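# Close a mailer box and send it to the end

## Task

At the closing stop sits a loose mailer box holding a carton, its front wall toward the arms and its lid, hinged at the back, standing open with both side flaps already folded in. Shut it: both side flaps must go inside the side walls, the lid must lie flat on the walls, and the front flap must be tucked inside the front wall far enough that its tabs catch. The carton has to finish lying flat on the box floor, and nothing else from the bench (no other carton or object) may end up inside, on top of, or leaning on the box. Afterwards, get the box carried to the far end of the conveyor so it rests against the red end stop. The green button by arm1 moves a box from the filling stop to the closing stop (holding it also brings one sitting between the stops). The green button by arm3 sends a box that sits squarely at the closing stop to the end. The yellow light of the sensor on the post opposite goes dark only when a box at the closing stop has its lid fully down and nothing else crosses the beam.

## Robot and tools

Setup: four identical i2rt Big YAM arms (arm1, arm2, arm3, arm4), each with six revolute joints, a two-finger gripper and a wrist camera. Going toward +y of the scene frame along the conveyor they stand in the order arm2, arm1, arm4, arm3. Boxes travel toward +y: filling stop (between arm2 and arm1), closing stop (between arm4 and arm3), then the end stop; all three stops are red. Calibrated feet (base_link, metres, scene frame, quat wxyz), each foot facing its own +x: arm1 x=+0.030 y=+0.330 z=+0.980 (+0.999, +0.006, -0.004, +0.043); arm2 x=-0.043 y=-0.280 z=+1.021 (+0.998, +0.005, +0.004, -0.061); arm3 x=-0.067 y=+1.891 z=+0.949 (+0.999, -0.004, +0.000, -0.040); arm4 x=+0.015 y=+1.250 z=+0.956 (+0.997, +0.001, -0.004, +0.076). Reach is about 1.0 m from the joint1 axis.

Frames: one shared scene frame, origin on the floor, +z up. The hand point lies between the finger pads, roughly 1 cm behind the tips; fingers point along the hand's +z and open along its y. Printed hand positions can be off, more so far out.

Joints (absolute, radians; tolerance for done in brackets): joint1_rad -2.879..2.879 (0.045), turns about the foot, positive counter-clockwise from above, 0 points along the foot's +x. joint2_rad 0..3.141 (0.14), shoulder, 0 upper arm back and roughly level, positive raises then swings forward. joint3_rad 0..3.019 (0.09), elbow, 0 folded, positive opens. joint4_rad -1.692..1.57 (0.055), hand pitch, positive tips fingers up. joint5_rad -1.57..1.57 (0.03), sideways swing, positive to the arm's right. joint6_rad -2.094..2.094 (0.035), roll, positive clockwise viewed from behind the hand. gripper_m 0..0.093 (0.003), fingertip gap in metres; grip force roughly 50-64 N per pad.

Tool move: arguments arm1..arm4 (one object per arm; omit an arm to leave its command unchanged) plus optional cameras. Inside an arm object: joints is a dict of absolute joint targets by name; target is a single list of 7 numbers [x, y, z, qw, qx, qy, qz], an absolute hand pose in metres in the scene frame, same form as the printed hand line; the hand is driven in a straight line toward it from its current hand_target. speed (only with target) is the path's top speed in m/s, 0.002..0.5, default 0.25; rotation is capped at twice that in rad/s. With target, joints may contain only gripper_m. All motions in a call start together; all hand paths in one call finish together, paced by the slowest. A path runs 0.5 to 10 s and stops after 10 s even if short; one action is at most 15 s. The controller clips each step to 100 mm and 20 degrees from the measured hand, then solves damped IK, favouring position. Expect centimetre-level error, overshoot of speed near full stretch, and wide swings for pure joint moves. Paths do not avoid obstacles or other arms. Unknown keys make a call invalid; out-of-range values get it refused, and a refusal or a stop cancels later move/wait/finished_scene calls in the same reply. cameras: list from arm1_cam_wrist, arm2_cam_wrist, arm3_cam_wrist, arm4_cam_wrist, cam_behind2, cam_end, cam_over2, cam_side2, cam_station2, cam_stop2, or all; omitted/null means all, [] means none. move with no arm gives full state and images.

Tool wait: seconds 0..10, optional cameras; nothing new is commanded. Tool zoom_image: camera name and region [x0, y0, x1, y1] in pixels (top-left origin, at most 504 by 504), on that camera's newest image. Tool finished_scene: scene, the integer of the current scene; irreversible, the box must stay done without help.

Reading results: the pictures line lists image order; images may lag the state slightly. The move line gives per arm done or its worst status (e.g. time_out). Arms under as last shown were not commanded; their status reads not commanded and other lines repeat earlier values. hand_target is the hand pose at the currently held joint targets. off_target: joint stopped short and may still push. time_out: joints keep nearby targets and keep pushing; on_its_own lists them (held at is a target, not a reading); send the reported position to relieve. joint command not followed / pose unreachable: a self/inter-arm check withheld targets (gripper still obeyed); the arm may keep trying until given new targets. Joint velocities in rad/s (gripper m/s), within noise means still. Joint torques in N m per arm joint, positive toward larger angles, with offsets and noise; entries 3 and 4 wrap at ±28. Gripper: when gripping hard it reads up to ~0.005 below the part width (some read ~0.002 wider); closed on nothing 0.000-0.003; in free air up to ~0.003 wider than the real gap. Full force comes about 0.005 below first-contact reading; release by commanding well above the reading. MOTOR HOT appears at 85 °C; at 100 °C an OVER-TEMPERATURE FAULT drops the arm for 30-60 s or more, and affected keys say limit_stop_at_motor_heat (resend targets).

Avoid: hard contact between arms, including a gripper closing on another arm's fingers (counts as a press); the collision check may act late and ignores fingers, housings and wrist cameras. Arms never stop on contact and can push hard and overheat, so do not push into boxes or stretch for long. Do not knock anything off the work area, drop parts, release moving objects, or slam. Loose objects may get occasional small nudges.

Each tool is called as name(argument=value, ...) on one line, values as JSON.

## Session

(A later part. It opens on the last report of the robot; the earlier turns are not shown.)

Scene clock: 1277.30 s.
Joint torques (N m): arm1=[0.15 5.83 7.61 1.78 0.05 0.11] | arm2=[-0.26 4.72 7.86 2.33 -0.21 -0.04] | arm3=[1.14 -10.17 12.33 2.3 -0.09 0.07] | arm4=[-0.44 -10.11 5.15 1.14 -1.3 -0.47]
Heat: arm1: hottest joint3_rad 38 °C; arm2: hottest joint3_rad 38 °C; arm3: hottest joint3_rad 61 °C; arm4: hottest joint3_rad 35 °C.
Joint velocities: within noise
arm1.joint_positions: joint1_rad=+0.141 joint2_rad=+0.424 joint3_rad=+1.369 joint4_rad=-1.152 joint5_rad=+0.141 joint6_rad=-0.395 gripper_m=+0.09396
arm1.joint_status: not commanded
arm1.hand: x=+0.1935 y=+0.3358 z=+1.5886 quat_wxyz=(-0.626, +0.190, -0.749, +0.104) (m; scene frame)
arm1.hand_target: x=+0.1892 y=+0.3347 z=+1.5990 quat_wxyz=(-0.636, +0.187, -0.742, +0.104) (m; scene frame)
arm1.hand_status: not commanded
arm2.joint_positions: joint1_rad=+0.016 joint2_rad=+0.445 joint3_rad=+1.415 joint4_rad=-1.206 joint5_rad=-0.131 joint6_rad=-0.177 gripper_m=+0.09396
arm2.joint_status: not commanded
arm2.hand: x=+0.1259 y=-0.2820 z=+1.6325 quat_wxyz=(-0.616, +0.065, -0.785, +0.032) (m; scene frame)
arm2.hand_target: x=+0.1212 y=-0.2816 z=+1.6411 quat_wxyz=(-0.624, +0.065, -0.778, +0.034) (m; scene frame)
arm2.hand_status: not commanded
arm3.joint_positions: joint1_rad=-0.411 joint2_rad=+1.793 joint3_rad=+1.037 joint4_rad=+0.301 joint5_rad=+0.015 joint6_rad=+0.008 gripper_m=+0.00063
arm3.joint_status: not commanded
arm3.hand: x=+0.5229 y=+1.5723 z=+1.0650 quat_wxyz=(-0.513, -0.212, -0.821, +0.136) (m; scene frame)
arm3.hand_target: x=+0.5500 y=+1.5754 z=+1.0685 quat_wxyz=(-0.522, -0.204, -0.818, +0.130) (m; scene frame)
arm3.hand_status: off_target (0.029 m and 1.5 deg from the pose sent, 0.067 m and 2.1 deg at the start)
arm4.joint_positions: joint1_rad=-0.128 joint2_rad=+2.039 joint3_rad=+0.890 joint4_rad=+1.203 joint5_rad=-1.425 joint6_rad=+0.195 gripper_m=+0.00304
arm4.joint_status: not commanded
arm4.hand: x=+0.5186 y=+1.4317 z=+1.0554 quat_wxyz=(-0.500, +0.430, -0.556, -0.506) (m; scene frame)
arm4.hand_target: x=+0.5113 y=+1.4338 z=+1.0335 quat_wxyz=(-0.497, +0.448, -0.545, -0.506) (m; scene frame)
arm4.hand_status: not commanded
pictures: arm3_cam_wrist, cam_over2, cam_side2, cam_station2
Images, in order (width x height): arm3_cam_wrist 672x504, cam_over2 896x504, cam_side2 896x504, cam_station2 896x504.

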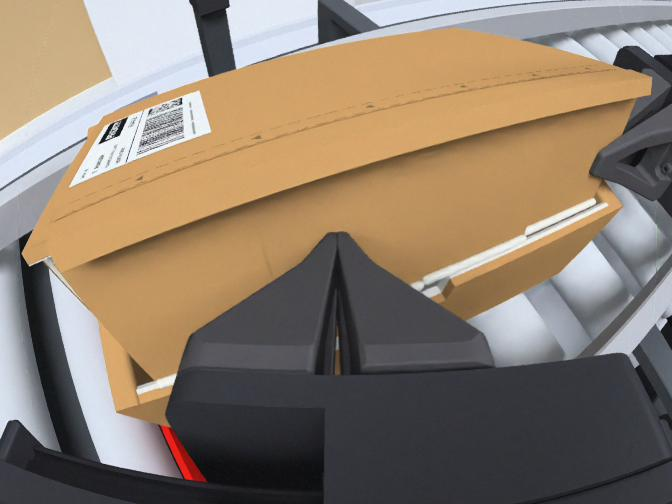

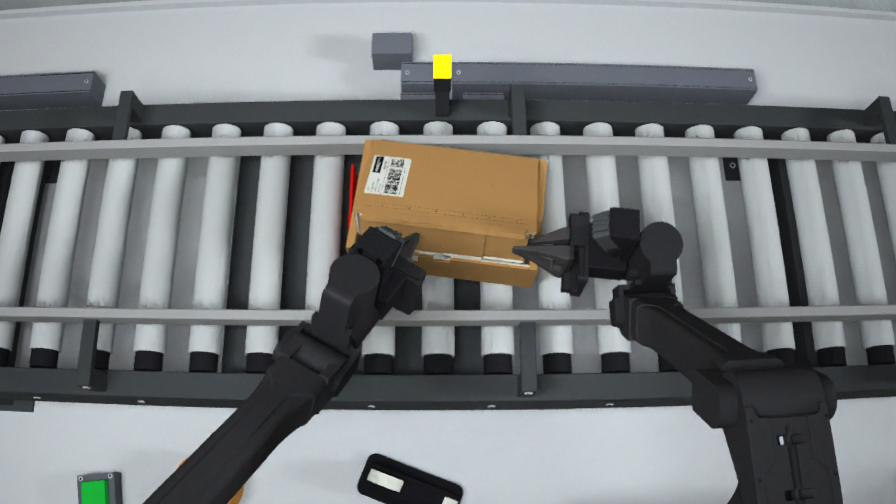

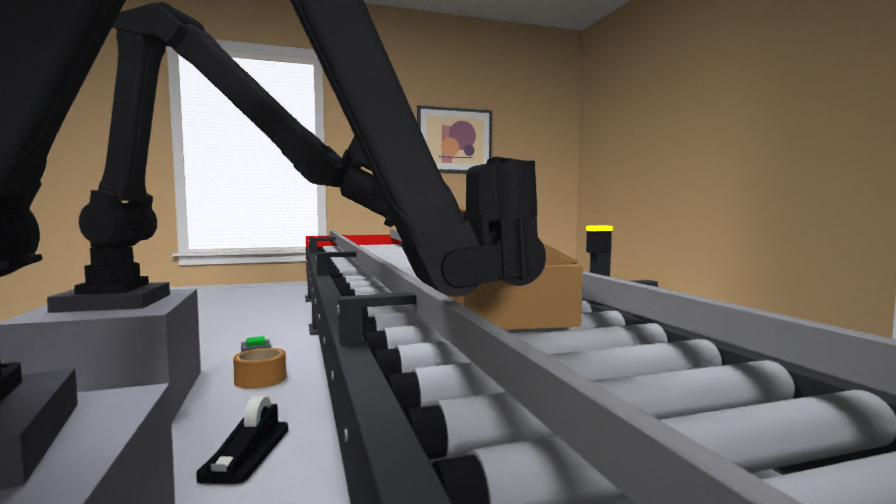

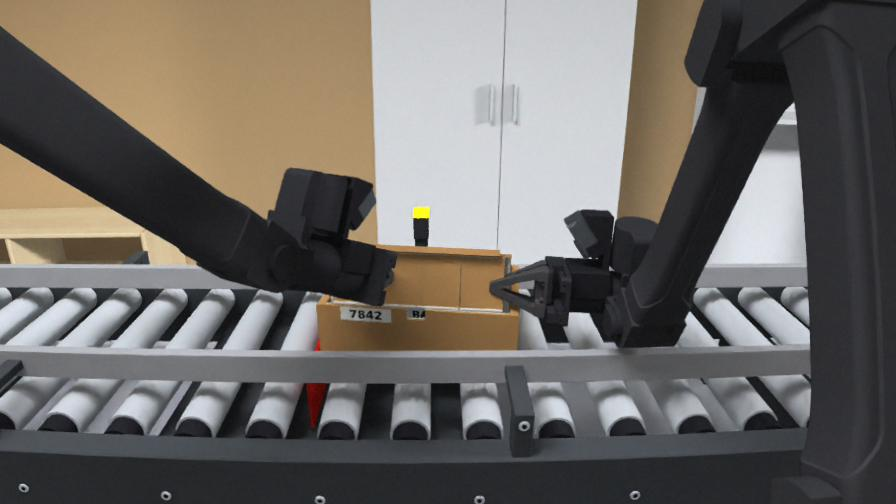

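move(arm3={"target": [0.475, 1.590, 1.085, 0.5213, 0.2040, 0.8184, -0.1300], "speed": 0.15}, cameras=[])

move(arm3={"target": [0.475, 1.590, 1.175, 0.1838, -0.5049, 0.7925, -0.2884], "joints": {"gripper_m": 0.06}, "speed": 0.3}, cameras=["arm3_cam_wrist", "cam_over2", "cam_station2"])

Scene clock: 1622.67 s.
Joint torques (N m): arm1=[0.09 5.71 7.73 1.76 0.02 0.1] | arm2=[-0.32 4.72 7.84 2.33 -0.21 -0.05] | arm3=[-1.2 -12.86 7.57 3.26 -0.22 -0.06] | arm4=[-0.44 -10.11 5.03 0.98 -0.53 -0.26]
Heat: arm1: hottest joint3_rad 38 °C; arm2: hottest joint3_rad 39 °C; arm3: hottest joint3_rad 66 °C; arm4: hottest joint3_rad 35 °C.
move: arm3 off_target
Joint velocities: within noise
arm1, arm2: as last shown
arm3.joint_positions: joint1_rad=-0.420 joint2_rad=+1.666 joint3_rad=+0.893 joint4_rad=+0.303 joint5_rad=-0.022 joint6_rad=+0.002 gripper_m=+0.00063
arm3.joint_status: not commanded
arm3.hand: x=+0.4770 y=+1.5971 z=+1.0732 quat_wxyz=(-0.510, -0.205, -0.826, +0.123) (m; scene frame)
arm3.hand_target: x=+0.4750 y=+1.5901 z=+1.0850 quat_wxyz=(-0.521, -0.204, -0.818, +0.130) (m; scene frame)
arm3.hand_status: off_target (0.014 m and 1.8 deg from the pose sent, 0.055 m and 1.5 deg at the start)
arm4.joint_positions: joint1_rad=-0.128 joint2_rad=+2.039 joint3_rad=+0.890 joint4_rad=+1.207 joint5_rad=-1.444 joint6_rad=+0.173 gripper_m=+0.00311
arm4.joint_status: not commanded
arm4.hand: x=+0.5156 y=+1.4321 z=+1.0557 quat_wxyz=(-0.502, +0.443, -0.546, -0.504) (m; scene frame)
arm4.hand_target: x=+0.5112 y=+1.4338 z=+1.0335 quat_wxyz=(-0.496, +0.448, -0.545, -0.506) (m; scene frame)
arm4.hand_status: not commanded
pictures: none
No camera images: "cameras" was empty.

Scene clock: 1626.47 s.
Joint torques (N m): arm1=[0.15 5.3 7.77 1.7 0.03 0.09] | arm2=[-0.32 4.72 7.86 2.33 -0.21 -0.05] | arm3=[0.62 -11.87 12.98 1.69 -0.02 0.02] | arm4=[-0.44 -10.11 5.07 0.98 -0.53 -0.26]
Heat: arm1: hottest joint3_rad 38 °C; arm2: hottest joint3_rad 39 °C; arm3: hottest joint3_rad 65 °C; arm4: hottest joint3_rad 35 °C.
move: arm3 off_target
Joint velocities: within noise
arm1, arm2, arm4: as last shown
arm3.joint_positions: joint1_rad=-0.457 joint2_rad=+1.575 joint3_rad=+1.269 joint4_rad=-0.615 joint5_rad=-0.066 joint6_rad=-1.627 gripper_m=+0.05995
arm3.joint_status: all done
arm3.hand: x=+0.4580 y=+1.5916 z=+1.1490 quat_wxyz=(-0.175, +0.500, -0.804, +0.270) (m; scene frame)
arm3.hand_target: x=+0.4737 y=+1.5907 z=+1.1751 quat_wxyz=(-0.184, +0.505, -0.793, +0.289) (m; scene frame)
arm3.hand_status: off_target (0.031 m and 2.7 deg from the pose sent, 0.102 m and 94.2 deg at the start)
arm4.joint_positions: joint1_rad=-0.128 joint2_rad=+2.039 joint3_rad=+0.890 joint4_rad=+1.207 joint5_rad=-1.444 joint6_rad=+0.173 gripper_m=+0.00310
arm4.hand_target: x=+0.5112 y=+1.4338 z=+1.0335 quat_wxyz=(-0.497, +0.448, -0.545, -0.506) (m; scene frame)
pictures: arm3_cam_wrist, cam_over2, cam_station2
Images, in order (width x height): arm3_cam_wrist 672x504, cam_over2 896x504, cam_station2 896x504.

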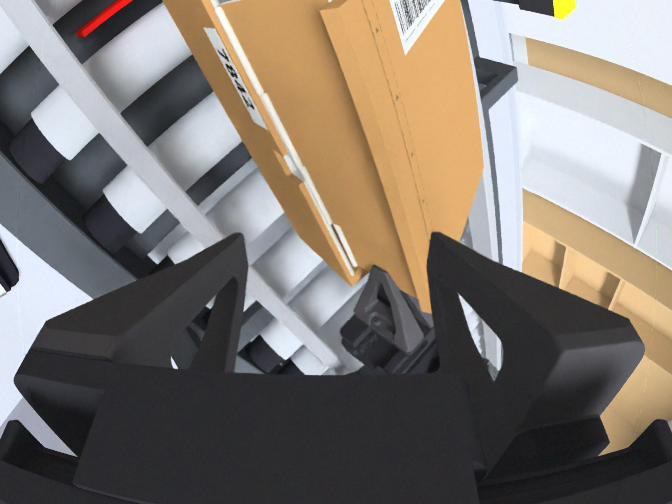

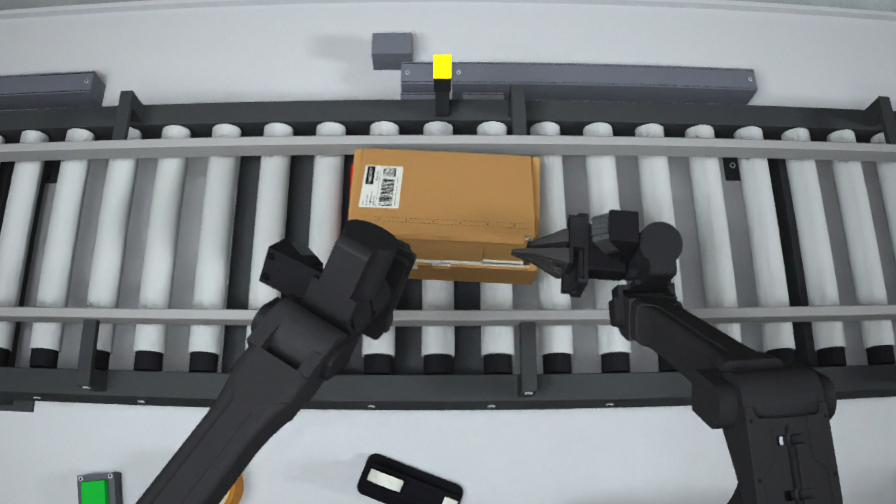

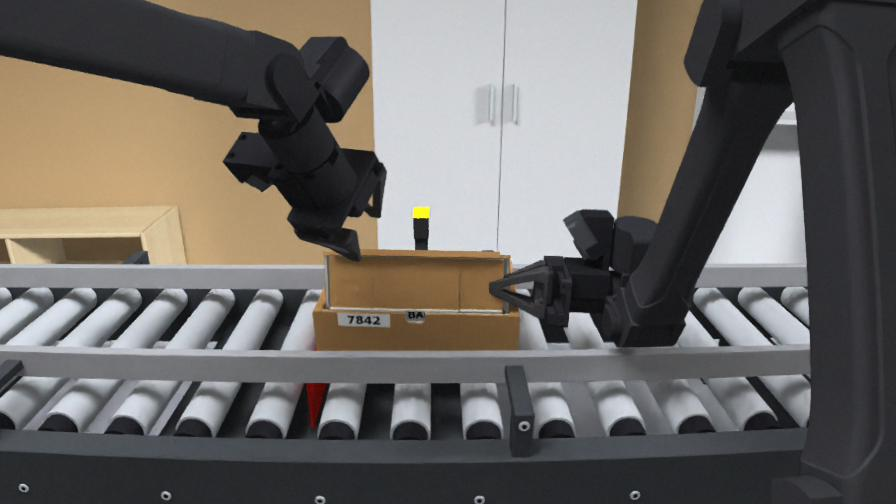

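zoom_image(camera="arm3_cam_wrist", region=[180, 0, 440, 290])

zoom_image(camera="cam_station2", region=[305, 240, 535, 350])

Scaled by 1.738 from the camera's 672x504 image, which has a finer 960x720 frame.

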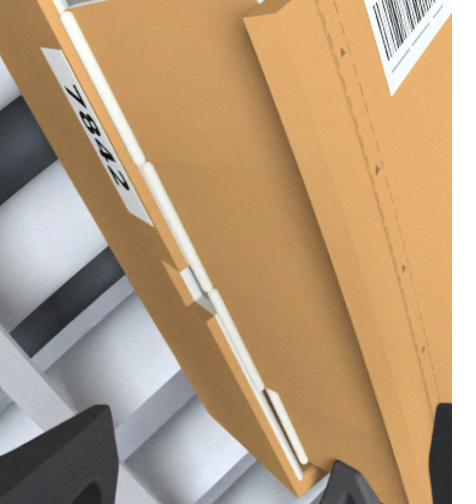

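Scaled by 2.191 from the camera's 896x504 image, which has a finer 1280x720 frame.

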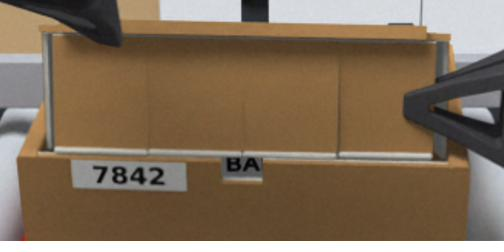

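move(arm3={"target": [0.515, 1.576, 1.1526, 0.1838, -0.5049, 0.7925, -0.2884], "speed": 0.25}, cameras=[])

move(arm3={"target": [0.5535, 1.558, 1.097, 0.1838, -0.5049, 0.7925, -0.2884], "speed": 0.12}, cameras=["arm3_cam_wrist", "cam_over2", "cam_station2", "cam_side2"])

Scene clock: 1651.77 s.
Joint torques (N m): arm1=[-0.09 5.25 7.72 1.73 0.04 0.11] | arm2=[-0.32 4.78 7.86 2.33 -0.21 -0.05] | arm3=[0.56 -12.16 12.88 2.56 0.02 0.11] | arm4=[-0.44 -10.11 5.01 0.98 -0.53 -0.26]
Heat: arm1: hottest joint3_rad 38 °C; arm2: hottest joint3_rad 39 °C; arm3: hottest joint3_rad 62 °C; arm4: hottest joint3_rad 34 °C.
move: arm3 off_target
Joint velocities: arm1=[within noise] | arm2=[within noise] | arm3=[within noise] | arm4=[-0.015 -0.005 0.012 0.012 -0.022 -0.11 0.013]
arm1, arm2, arm4: as last shown
arm3.joint_positions: joint1_rad=-0.441 joint2_rad=+1.679 joint3_rad=+1.359 joint4_rad=-0.606 joint5_rad=-0.058 joint6_rad=-1.627 gripper_m=+0.05995
arm3.joint_status: not commanded
arm3.hand: x=+0.4934 y=+1.5803 z=+1.1336 quat_wxyz=(-0.173, +0.506, -0.801, +0.268) (m; scene frame)
arm3.hand_target: x=+0.5136 y=+1.5769 z=+1.1528 quat_wxyz=(-0.184, +0.505, -0.793, +0.288) (m; scene frame)
arm3.hand_status: off_target (0.029 m and 2.8 deg from the pose sent, 0.059 m and 2.7 deg at the start)
arm4.joint_positions: joint1_rad=-0.128 joint2_rad=+2.039 joint3_rad=+0.890 joint4_rad=+1.207 joint5_rad=-1.444 joint6_rad=+0.173 gripper_m=+0.00308
pictures: none
No camera images: "cameras" was empty.

Scene clock: 1653.10 s.
Joint torques (N m): arm1=[0.15 5.66 7.76 1.74 0.04 0.09] | arm2=[-0.32 4.66 7.88 2.33 -0.2 -0.05] | arm3=[0.67 -14.04 12.62 2.74 0 0.15] | arm4=[-0.5 -10.11 5.05 0.98 -0.53 -0.26]
Heat: arm1: hottest joint3_rad 38 °C; arm2: hottest joint3_rad 39 °C; arm3: hottest joint3_rad 62 °C; arm4: hottest joint3_rad 34 °C.
move: arm3 off_target
Joint velocities: arm1=[within noise] | arm2=[within noise] | arm3=[within noise] | arm4=[0.015 -0.005 -0.012 -0.007 -0.022 -0.051 0.008]
arm1, arm2, arm4: as last shown
arm3.joint_positions: joint1_rad=-0.437 joint2_rad=+1.825 joint3_rad=+1.413 joint4_rad=-0.515 joint5_rad=-0.053 joint6_rad=-1.626 gripper_m=+0.05995
arm3.joint_status: not commanded
arm3.hand: x=+0.5290 y=+1.5622 z=+1.0812 quat_wxyz=(-0.172, +0.507, -0.801, +0.269) (m; scene frame)
arm3.hand_target: x=+0.5520 y=+1.5591 z=+1.0974 quat_wxyz=(-0.184, +0.505, -0.792, +0.288) (m; scene frame)
arm3.hand_status: off_target (0.029 m and 2.9 deg from the pose sent, 0.074 m and 2.8 deg at the start)
arm4.joint_positions: joint1_rad=-0.128 joint2_rad=+2.039 joint3_rad=+0.890 joint4_rad=+1.207 joint5_rad=-1.444 joint6_rad=+0.173 gripper_m=+0.00311
arm4.hand_target: x=+0.5112 y=+1.4338 z=+1.0335 quat_wxyz=(-0.496, +0.448, -0.545, -0.506) (m; scene frame)
pictures: arm3_cam_wrist, cam_over2, cam_side2, cam_station2
Images, in order (width x height): arm3_cam_wrist 672x504, cam_over2 896x504, cam_side2 896x504, cam_station2 896x504.

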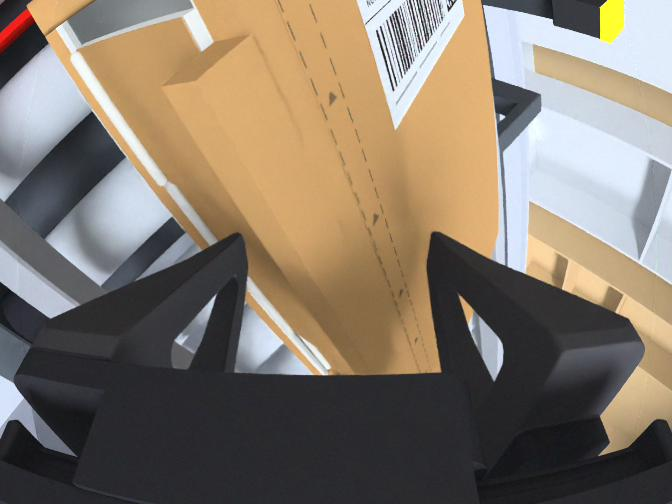

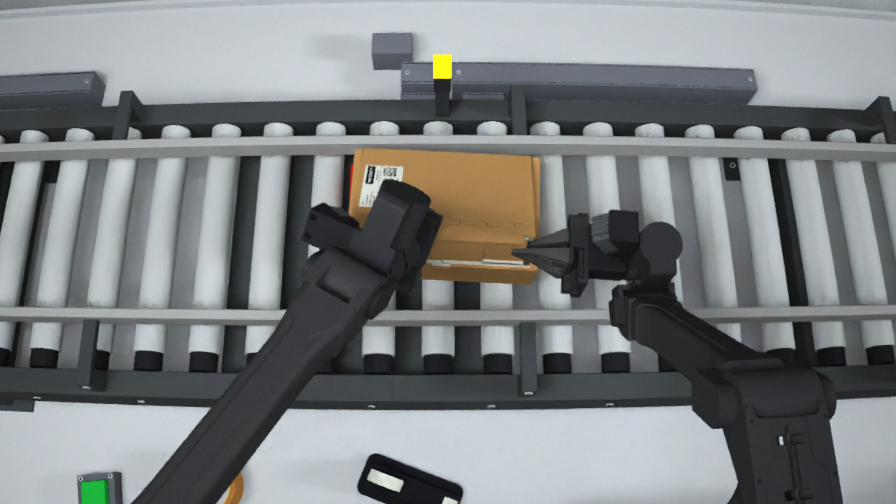

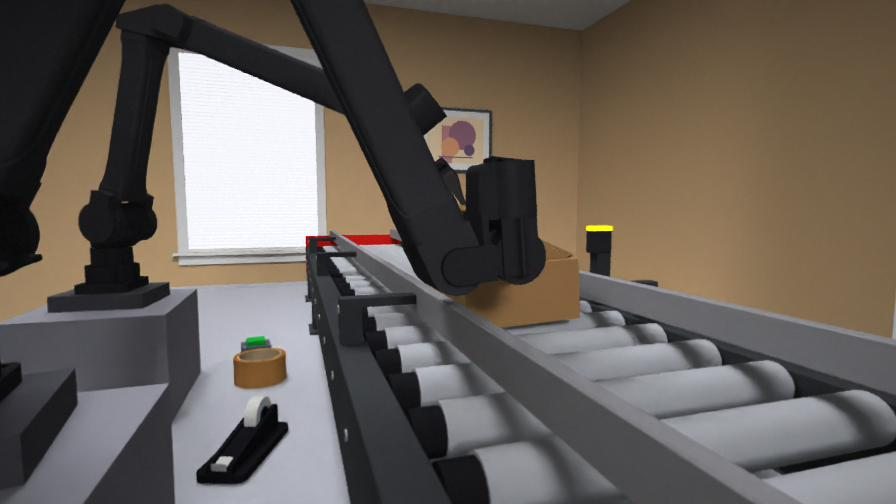

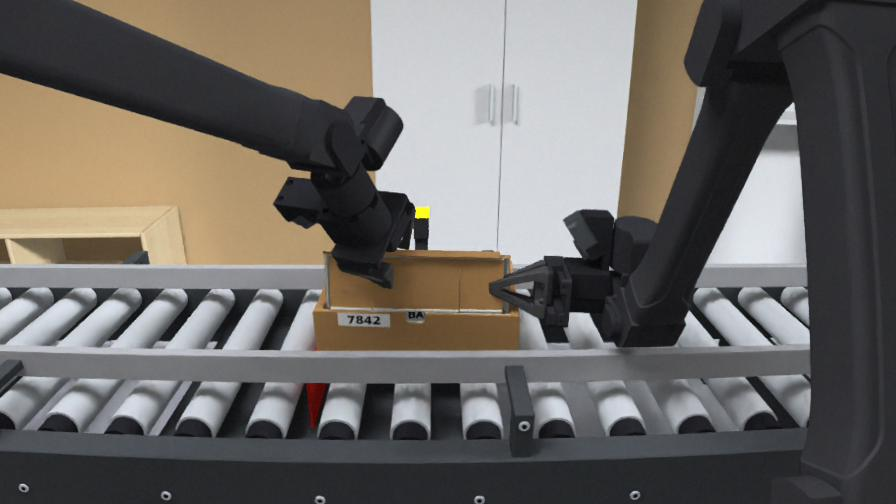

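move(arm3={"target": [0.566, 1.551, 1.0727, 0.1838, -0.5049, 0.7925, -0.2884], "joints": {"gripper_m": 0.055}, "speed": 0.1}, arm4={"target": [0.5150, 1.4338, 1.0335, 0.4956, -0.4498, 0.5456, 0.5044], "joints": {"gripper_m": 0.0065}, "speed": 0.05}, cameras=["arm3_cam_wrist", "cam_station2"])

zoom_image(camera="cam_station2", region=[305, 240, 535, 350])

Scene clock: 1672.37 s.
Joint torques (N m): arm1=[0.03 5.71 7.75 1.74 0.05 0.1] | arm2=[-0.32 4.72 7.86 2.33 -0.21 -0.05] | arm3=[0.67 -11.63 12.64 3.32 -0.04 0.13] | arm4=[-0.5 -10.23 5.63 0.68 -0.65 -0.22]
Heat: arm1: hottest joint3_rad 39 °C; arm2: hottest joint3_rad 39 °C; arm3: hottest joint3_rad 62 °C; arm4: hottest joint3_rad 34 °C.
move: arm3 off_target; arm4 off_target
Joint velocities: within noise
arm1, arm2: as last shown
arm3.joint_positions: joint1_rad=-0.437 joint2_rad=+1.854 joint3_rad=+1.432 joint4_rad=-0.489 joint5_rad=-0.052 joint6_rad=-1.626 gripper_m=+0.05509
arm3.joint_status: all done
arm3.hand: x=+0.5388 y=+1.5563 z=+1.0752 quat_wxyz=(-0.174, +0.505, -0.799, +0.275) (m; scene frame)
arm3.hand_target: x=+0.5642 y=+1.5523 z=+1.0728 quat_wxyz=(-0.184, +0.505, -0.793, +0.288) (m; scene frame)
arm3.hand_status: off_target (0.028 m and 2.0 deg from the pose sent, 0.040 m and 2.8 deg at the start)
arm4.joint_positions: joint1_rad=-0.128 joint2_rad=+2.042 joint3_rad=+0.893 joint4_rad=+1.211 joint5_rad=-1.441 joint6_rad=+0.170 gripper_m=+0.00649
arm4.joint_status: all done
arm4.hand: x=+0.5168 y=+1.4321 z=+1.0552 quat_wxyz=(-0.504, +0.444, -0.545, -0.502) (m; scene frame)
arm4.hand_target: x=+0.5143 y=+1.4336 z=+1.0341 quat_wxyz=(-0.497, +0.448, -0.544, -0.506) (m; scene frame)
arm4.hand_status: off_target (0.022 m and 1.2 deg from the pose sent, 0.022 m and 1.1 deg at the start)
pictures: arm3_cam_wrist, cam_station2
Images, in order (width x height): arm3_cam_wrist 672x504, cam_station2 896x504.

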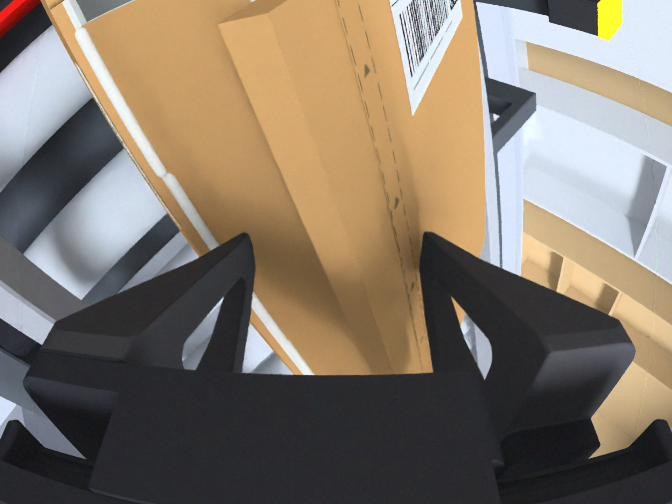

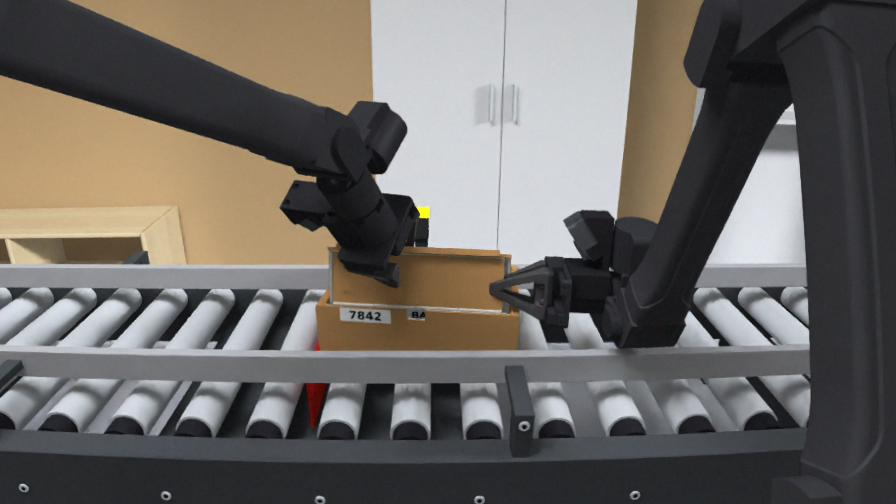

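Scaled by 2.191 from the camera's 896x504 image, which has a finer 1280x720 frame.

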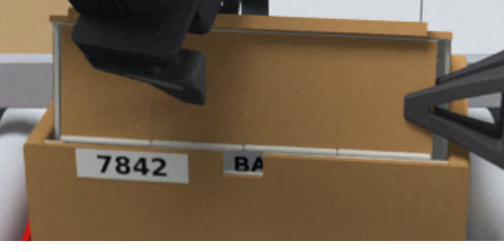

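zoom_image(camera="arm3_cam_wrist", region=[30, 0, 290, 200])

zoom_image(camera="arm3_cam_wrist", region=[150, 150, 350, 380])

Scaled by 1.938 from the camera's 672x504 image, which has a finer 960x720 frame.

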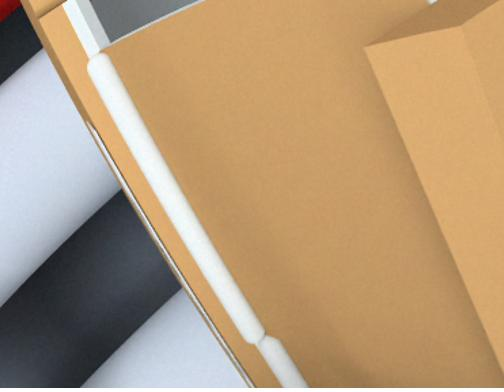

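Scaled by 2.191 from the camera's 672x504 image, which has a finer 960x720 frame.

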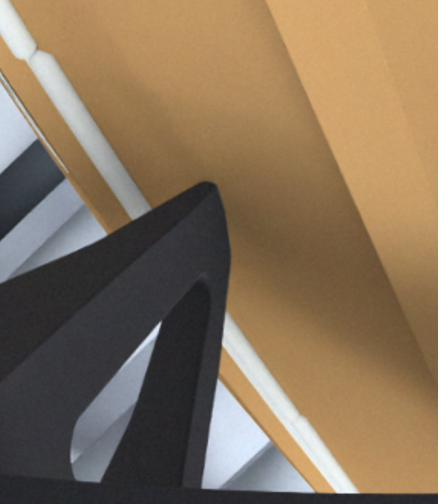

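move(arm3={"target": [0.557, 1.553, 1.038, 0.1838, -0.5049, 0.7925, -0.2884], "joints": {"gripper_m": 0.046}, "speed": 0.06}, cameras=["arm3_cam_wrist", "cam_station2"])

zoom_image(camera="cam_station2", region=[305, 240, 535, 350])

Scene clock: 1717.23 s.
Joint torques (N m): arm1=[0.21 5.6 7.69 1.77 0.05 0.11] | arm2=[-0.26 4.78 7.88 2.33 -0.21 -0.05] | arm3=[0.32 -11.58 8.61 3.3 -0.13 0.11] | arm4=[-0.5 -10.23 5.64 0.69 -0.83 -0.24]
Heat: arm1: hottest joint3_rad 39 °C; arm2: hottest joint3_rad 39 °C; arm3: hottest joint3_rad 60 °C; arm4: hottest joint3_rad 34 °C.
move: arm3 off_target
Joint velocities: within noise
arm1, arm2: as last shown
arm3.joint_positions: joint1_rad=-0.437 joint2_rad=+1.865 joint3_rad=+1.417 joint4_rad=-0.399 joint5_rad=-0.052 joint6_rad=-1.626 gripper_m=+0.04611
arm3.joint_status: all done
arm3.hand: x=+0.5490 y=+1.5505 z=+1.0741 quat_wxyz=(-0.189, +0.500, -0.789, +0.302) (m; scene frame)
arm3.hand_target: x=+0.5549 y=+1.5541 z=+1.0387 quat_wxyz=(-0.184, +0.505, -0.793, +0.288) (m; scene frame)
arm3.hand_status: off_target (0.037 m and 1.7 deg from the pose sent, 0.042 m and 2.0 deg at the start)
arm4.joint_positions: joint1_rad=-0.128 joint2_rad=+2.042 joint3_rad=+0.893 joint4_rad=+1.211 joint5_rad=-1.437 joint6_rad=+0.173 gripper_m=+0.00649
arm4.joint_status: not commanded
arm4.hand: x=+0.5175 y=+1.4320 z=+1.0552 quat_wxyz=(-0.505, +0.442, -0.547, -0.501) (m; scene frame)
arm4.hand_target: x=+0.5143 y=+1.4336 z=+1.0342 quat_wxyz=(-0.497, +0.448, -0.544, -0.506) (m; scene frame)
arm4.hand_status: not commanded
pictures: arm3_cam_wrist, cam_station2
Images, in order (width x height): arm3_cam_wrist 672x504, cam_station2 896x504.

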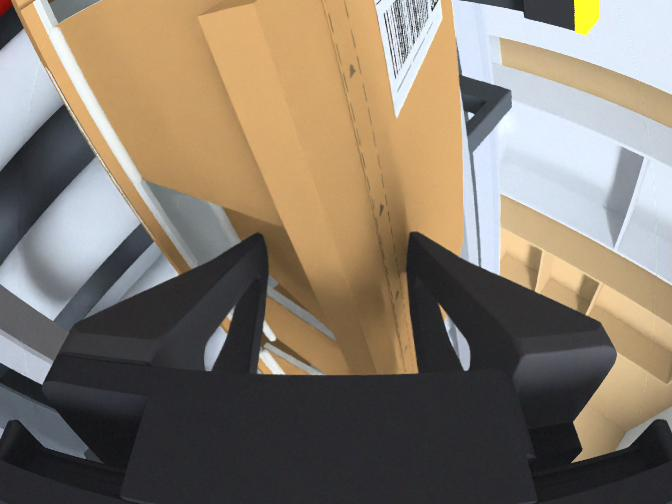

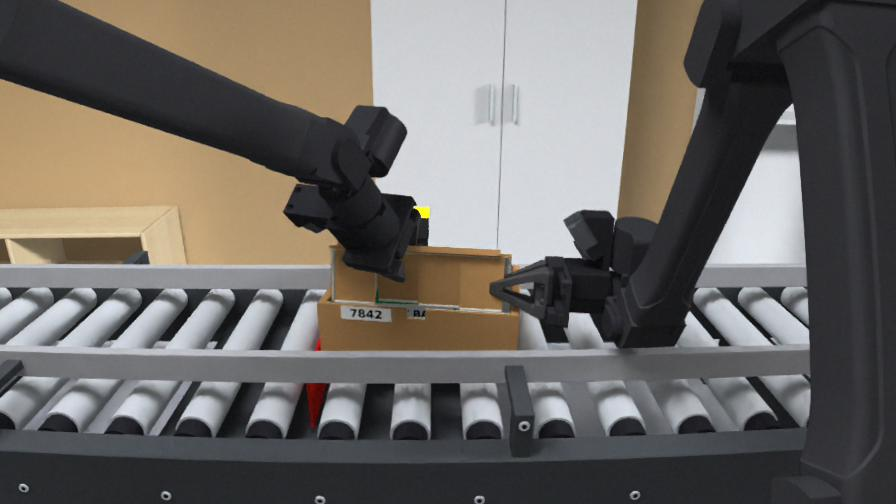

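Scaled by 2.191 from the camera's 896x504 image, which has a finer 1280x720 frame.

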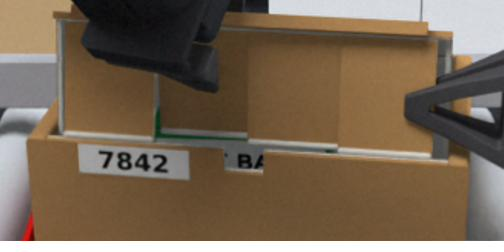

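zoom_image(camera="arm3_cam_wrist", region=[20, 0, 340, 240])

zoom_image(camera="arm3_cam_wrist", region=[120, 160, 360, 390])

zoom_image(camera="cam_station2", region=[325, 280, 465, 335])

Scaled by 1.575 from the camera's 672x504 image, which has a finer 960x720 frame.

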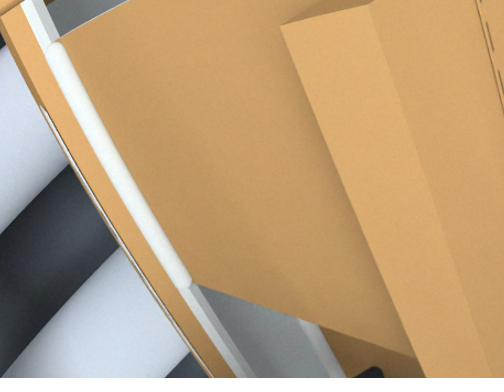

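Scaled by 2.100 from the camera's 672x504 image, which has a finer 960x720 frame.

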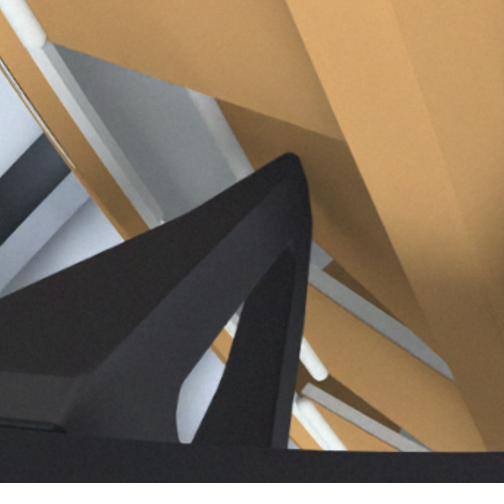

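Scaled by 3.600 from the camera's 896x504 image, which has a finer 1280x720 frame.

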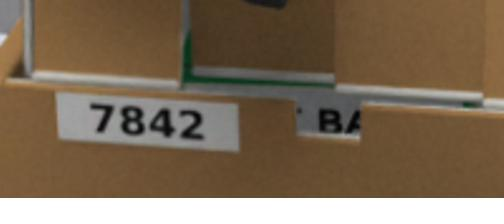

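wait(seconds=0.1, cameras=["arm4_cam_wrist", "cam_stop2", "cam_behind2", "arm3_cam_wrist"])

Scene clock: 1753.40 s.
Joint torques (N m): arm1=[0.09 5.89 7.75 1.74 0.04 0.11] | arm2=[-0.32 4.72 7.88 2.3 -0.21 -0.05] | arm3=[0.38 -11.34 8.64 3.43 -0.12 0.08] | arm4=[-0.5 -10.23 5.64 0.7 -0.83 -0.24]
Heat: arm1: hottest joint3_rad 39 °C; arm2: hottest joint3_rad 39 °C; arm3: hottest joint3_rad 58 °C; arm4: hottest joint3_rad 34 °C.
Joint velocities: within noise
arm1.joint_positions: joint1_rad=+0.141 joint2_rad=+0.424 joint3_rad=+1.369 joint4_rad=-1.152 joint5_rad=+0.141 joint6_rad=-0.395 gripper_m=+0.09396
arm1.joint_status: not commanded
arm1.hand: x=+0.1935 y=+0.3358 z=+1.5886 quat_wxyz=(-0.626, +0.190, -0.749, +0.104) (m; scene frame)
arm1.hand_target: x=+0.1892 y=+0.3347 z=+1.5990 quat_wxyz=(-0.636, +0.187, -0.742, +0.104) (m; scene frame)
arm1.hand_status: not commanded
arm2.joint_positions: joint1_rad=+0.016 joint2_rad=+0.445 joint3_rad=+1.415 joint4_rad=-1.206 joint5_rad=-0.131 joint6_rad=-0.177 gripper_m=+0.09396
arm2.joint_status: not commanded
arm2.hand: x=+0.1259 y=-0.2820 z=+1.6325 quat_wxyz=(-0.616, +0.065, -0.785, +0.032) (m; scene frame)
arm2.hand_target: x=+0.1212 y=-0.2816 z=+1.6411 quat_wxyz=(-0.624, +0.065, -0.778, +0.034) (m; scene frame)
arm2.hand_status: not commanded
arm3.joint_positions: joint1_rad=-0.437 joint2_rad=+1.865 joint3_rad=+1.416 joint4_rad=-0.399 joint5_rad=-0.052 joint6_rad=-1.626 gripper_m=+0.04611
arm3.joint_status: all done
arm3.hand: x=+0.5489 y=+1.5505 z=+1.0740 quat_wxyz=(-0.189, +0.500, -0.789, +0.302) (m; scene frame)
arm3.hand_target: x=+0.5548 y=+1.5542 z=+1.0386 quat_wxyz=(-0.184, +0.505, -0.793, +0.288) (m; scene frame)
arm3.hand_status: off_target (0.037 m and 1.7 deg from the pose sent, 0.042 m and 2.0 deg at the start)
arm4.joint_positions: joint1_rad=-0.128 joint2_rad=+2.042 joint3_rad=+0.893 joint4_rad=+1.211 joint5_rad=-1.437 joint6_rad=+0.173 gripper_m=+0.00649
arm4.joint_status: not commanded
arm4.hand: x=+0.5175 y=+1.4320 z=+1.0552 quat_wxyz=(-0.505, +0.442, -0.547, -0.501) (m; scene frame)
arm4.hand_target: x=+0.5143 y=+1.4336 z=+1.0342 quat_wxyz=(-0.497, +0.448, -0.544, -0.506) (m; scene frame)
arm4.hand_status: not commanded
wait: 0.10 s; at rest from the start
pictures: arm3_cam_wrist, arm4_cam_wrist, cam_behind2, cam_stop2
Images, in order (width x height): arm3_cam_wrist 672x504, arm4_cam_wrist 672x504, cam_behind2 896x504, cam_stop2 896x504.

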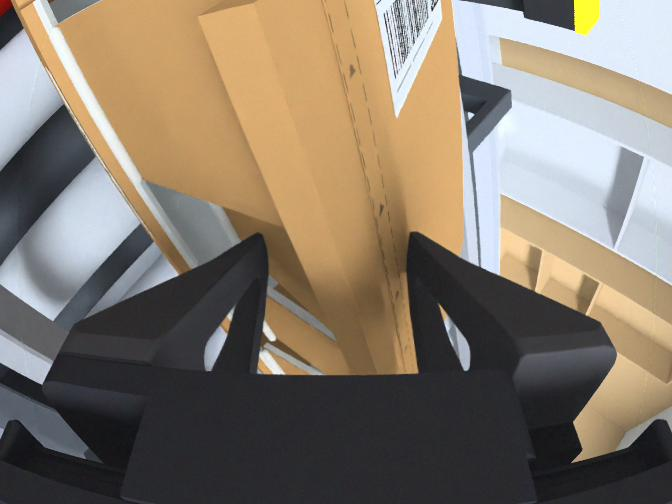

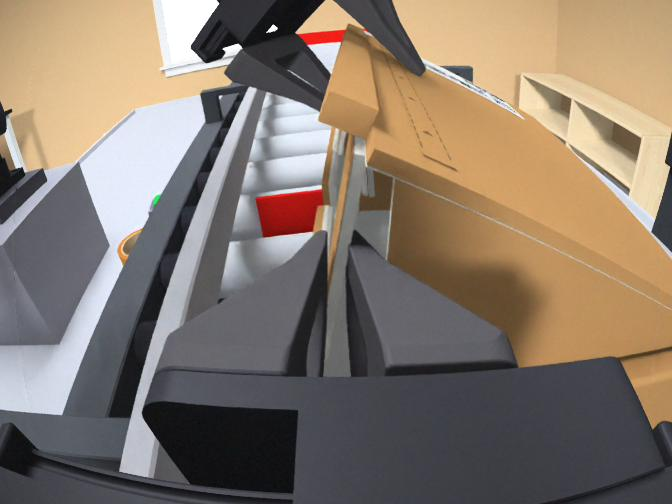

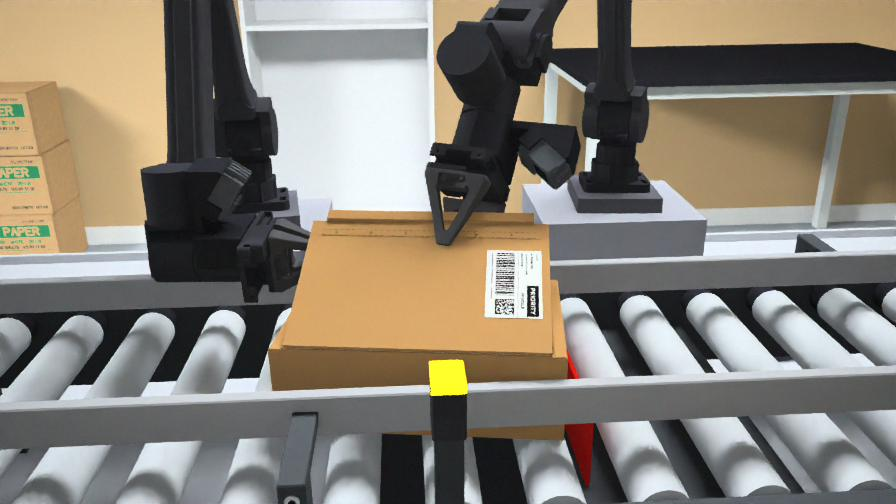

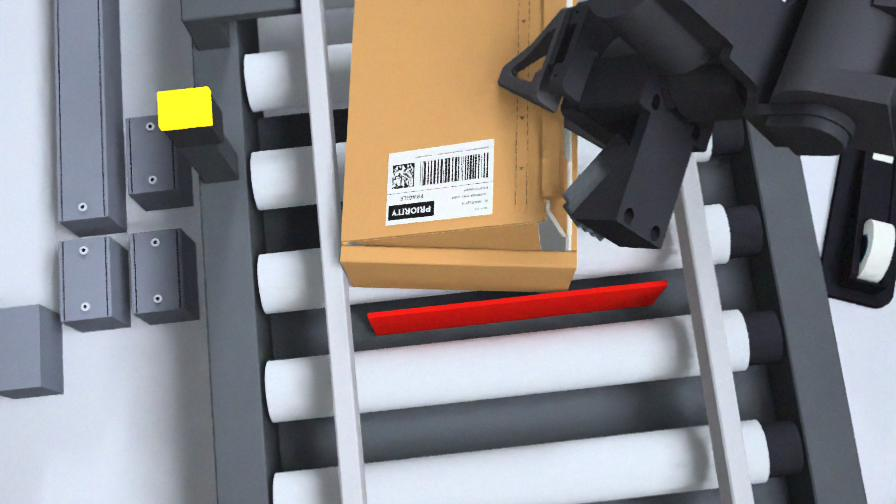

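zoom_image(camera="arm4_cam_wrist", region=[230, 60, 480, 300])

zoom_image(camera="cam_stop2", region=[490, 100, 640, 300])

Scaled by 2.016 from the camera's 672x504 image, which has a finer 960x720 frame.

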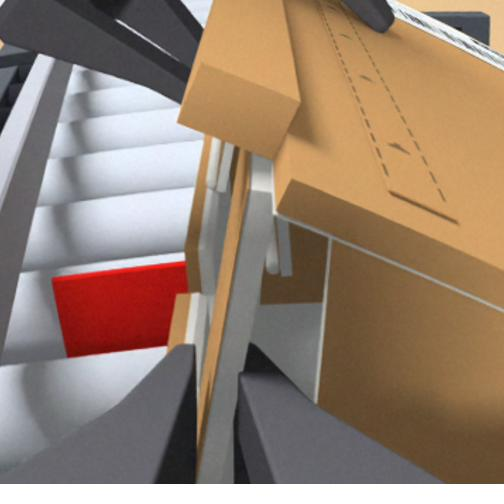

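Scaled by 2.520 from the camera's 896x504 image, which has a finer 1280x720 frame.

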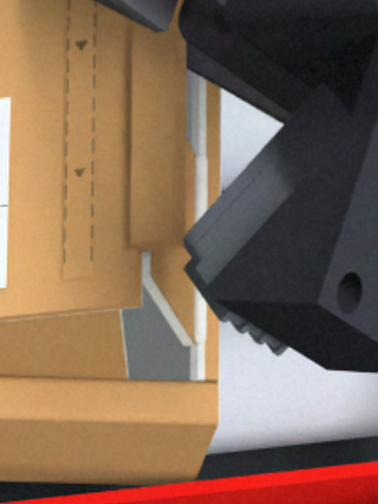

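zoom_image(camera="cam_stop2", region=[525, 205, 585, 265])

zoom_image(camera="arm4_cam_wrist", region=[310, 110, 410, 210])

zoom_image(camera="arm4_cam_wrist", region=[310, 180, 420, 290])

Scaled by 8.400 from the camera's 896x504 image, which has a finer 1280x720 frame.

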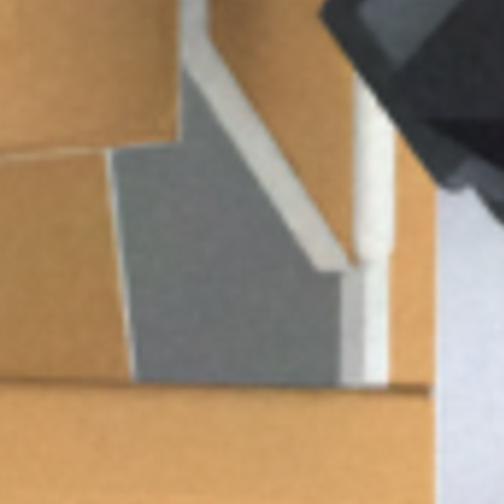

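Scaled by 5.040 from the camera's 672x504 image, which has a finer 960x720 frame.

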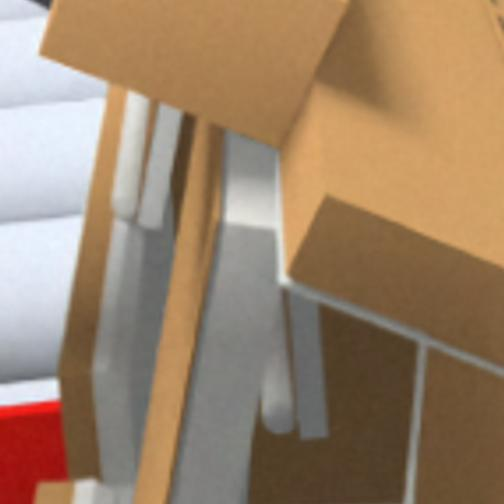

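Scaled by 4.582 from the camera's 672x504 image, which has a finer 960x720 frame.

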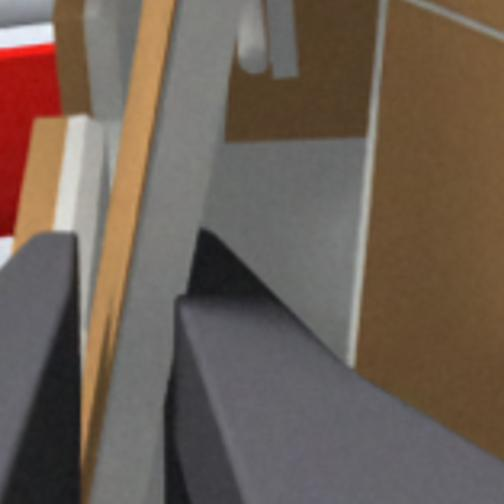

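move(arm3={"target": [0.520, 1.572, 1.150, 0.1838, -0.5049, 0.7925, -0.2884], "joints": {"gripper_m": 0.065}, "speed": 0.2}, cameras=[])

move(arm3={"target": [0.430, 1.545, 1.115, 0.5363, 0.0515, 0.8418, -0.0328], "joints": {"gripper_m": 0.076}, "speed": 0.3}, cameras=["arm3_cam_wrist", "cam_station2"])

Scene clock: 1956.93 s.
Joint torques (N m): arm1=[0.09 5.66 7.76 1.73 0.05 0.09] | arm2=[-0.26 4.78 7.88 2.32 -0.21 -0.05] | arm3=[-0.09 -14.33 10.77 1.69 -0.26 0.08] | arm4=[-0.5 -10.34 5.38 0.69 -0.62 -0.14]
Heat: arm1: hottest joint3_rad 39 °C; arm2: hottest joint3_rad 39 °C; arm3: hottest joint3_rad 53 °C; arm4: hottest joint3_rad 34 °C.
move: arm3 off_target
Joint velocities: within noise
arm1, arm2: as last shown
arm3.joint_positions: joint1_rad=-0.437 joint2_rad=+1.714 joint3_rad=+1.409 joint4_rad=-0.583 joint5_rad=-0.051 joint6_rad=-1.626 gripper_m=+0.06493
arm3.joint_status: all done
arm3.hand: x=+0.5134 y=+1.5711 z=+1.1407 quat_wxyz=(-0.179, +0.503, -0.796, +0.285) (m; scene frame)
arm3.hand_target: x=+0.5198 y=+1.5722 z=+1.1500 quat_wxyz=(-0.184, +0.505, -0.792, +0.288) (m; scene frame)
arm3.hand_status: off_target (0.011 m and 0.8 deg from the pose sent, 0.084 m and 1.7 deg at the start)
arm4.joint_positions: joint1_rad=-0.128 joint2_rad=+2.044 joint3_rad=+0.896 joint4_rad=+1.211 joint5_rad=-1.442 joint6_rad=+0.163 gripper_m=+0.00649
arm4.joint_status: not commanded
arm4.hand: x=+0.5175 y=+1.4321 z=+1.0551 quat_wxyz=(-0.506, +0.446, -0.543, -0.500) (m; scene frame)
arm4.hand_target: x=+0.5141 y=+1.4336 z=+1.0340 quat_wxyz=(-0.497, +0.448, -0.544, -0.506) (m; scene frame)
arm4.hand_status: not commanded
pictures: none
No camera images: "cameras" was empty.

Scene clock: 1960.43 s.
Joint torques (N m): arm1=[0.26 5.48 7.76 1.77 0.02 0.11] | arm2=[-0.26 4.78 7.88 2.3 -0.21 -0.05] | arm3=[-1.14 -13.04 7.99 3.15 -0.18 0.08] | arm4=[-0.5 -10.34 5.37 0.69 -0.62 -0.14]
Heat: arm1: hottest joint3_rad 39 °C; arm2: hottest joint3_rad 39 °C; arm3: hottest joint3_rad 53 °C; arm4: hottest joint3_rad 34 °C.
move: arm3 off_target
Joint velocities: within noise
arm1, arm2, arm4: as last shown
arm3.joint_positions: joint1_rad=-0.673 joint2_rad=+1.632 joint3_rad=+0.963 joint4_rad=+0.105 joint5_rad=-0.579 joint6_rad=-0.308 gripper_m=+0.07593
arm3.joint_status: all done
arm3.hand: x=+0.4326 y=+1.5515 z=+1.1016 quat_wxyz=(-0.525, -0.049, -0.849, +0.022) (m; scene frame)
arm3.hand_target: x=+0.4300 y=+1.5451 z=+1.1150 quat_wxyz=(-0.536, -0.051, -0.842, +0.033) (m; scene frame)
arm3.hand_status: off_target (0.015 m and 2.0 deg from the pose sent, 0.091 m and 82.9 deg at the start)
arm4.hand_target: x=+0.5142 y=+1.4336 z=+1.0340 quat_wxyz=(-0.497, +0.448, -0.544, -0.506) (m; scene frame)
pictures: arm3_cam_wrist, cam_station2
Images, in order (width x height): arm3_cam_wrist 672x504, cam_station2 896x504.

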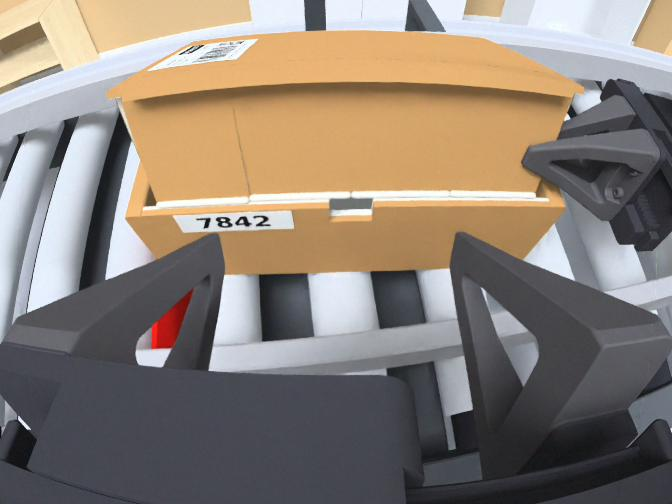

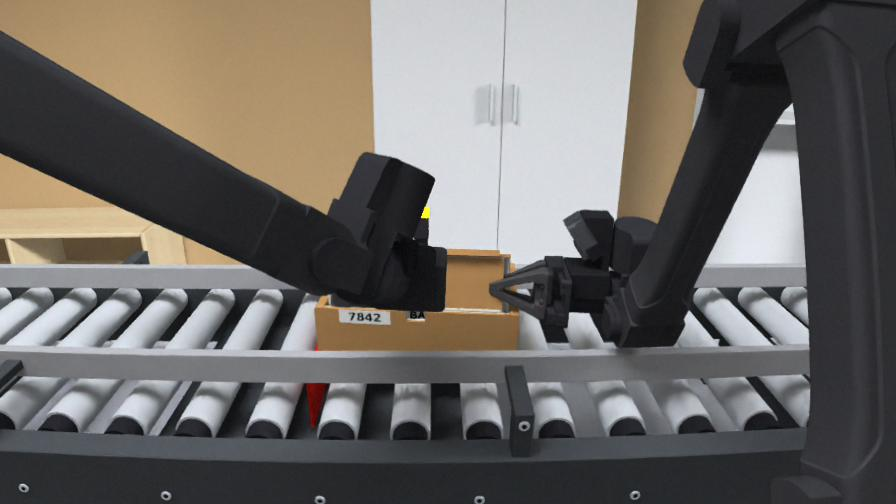

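zoom_image(camera="arm3_cam_wrist", region=[110, 80, 360, 280])

zoom_image(camera="arm3_cam_wrist", region=[340, 80, 590, 280])

Scaled by 2.016 from the camera's 672x504 image, which has a finer 960x720 frame.

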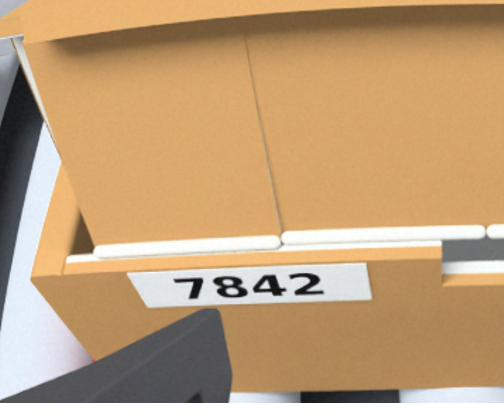

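Scaled by 2.016 from the camera's 672x504 image, which has a finer 960x720 frame.

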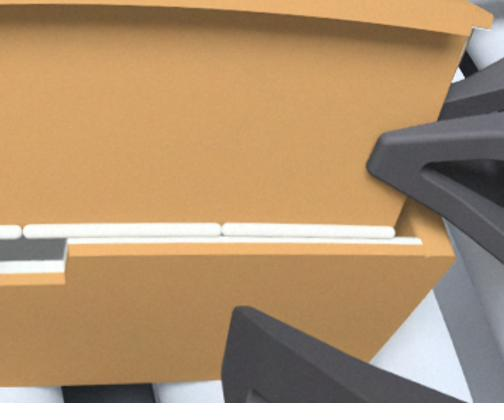

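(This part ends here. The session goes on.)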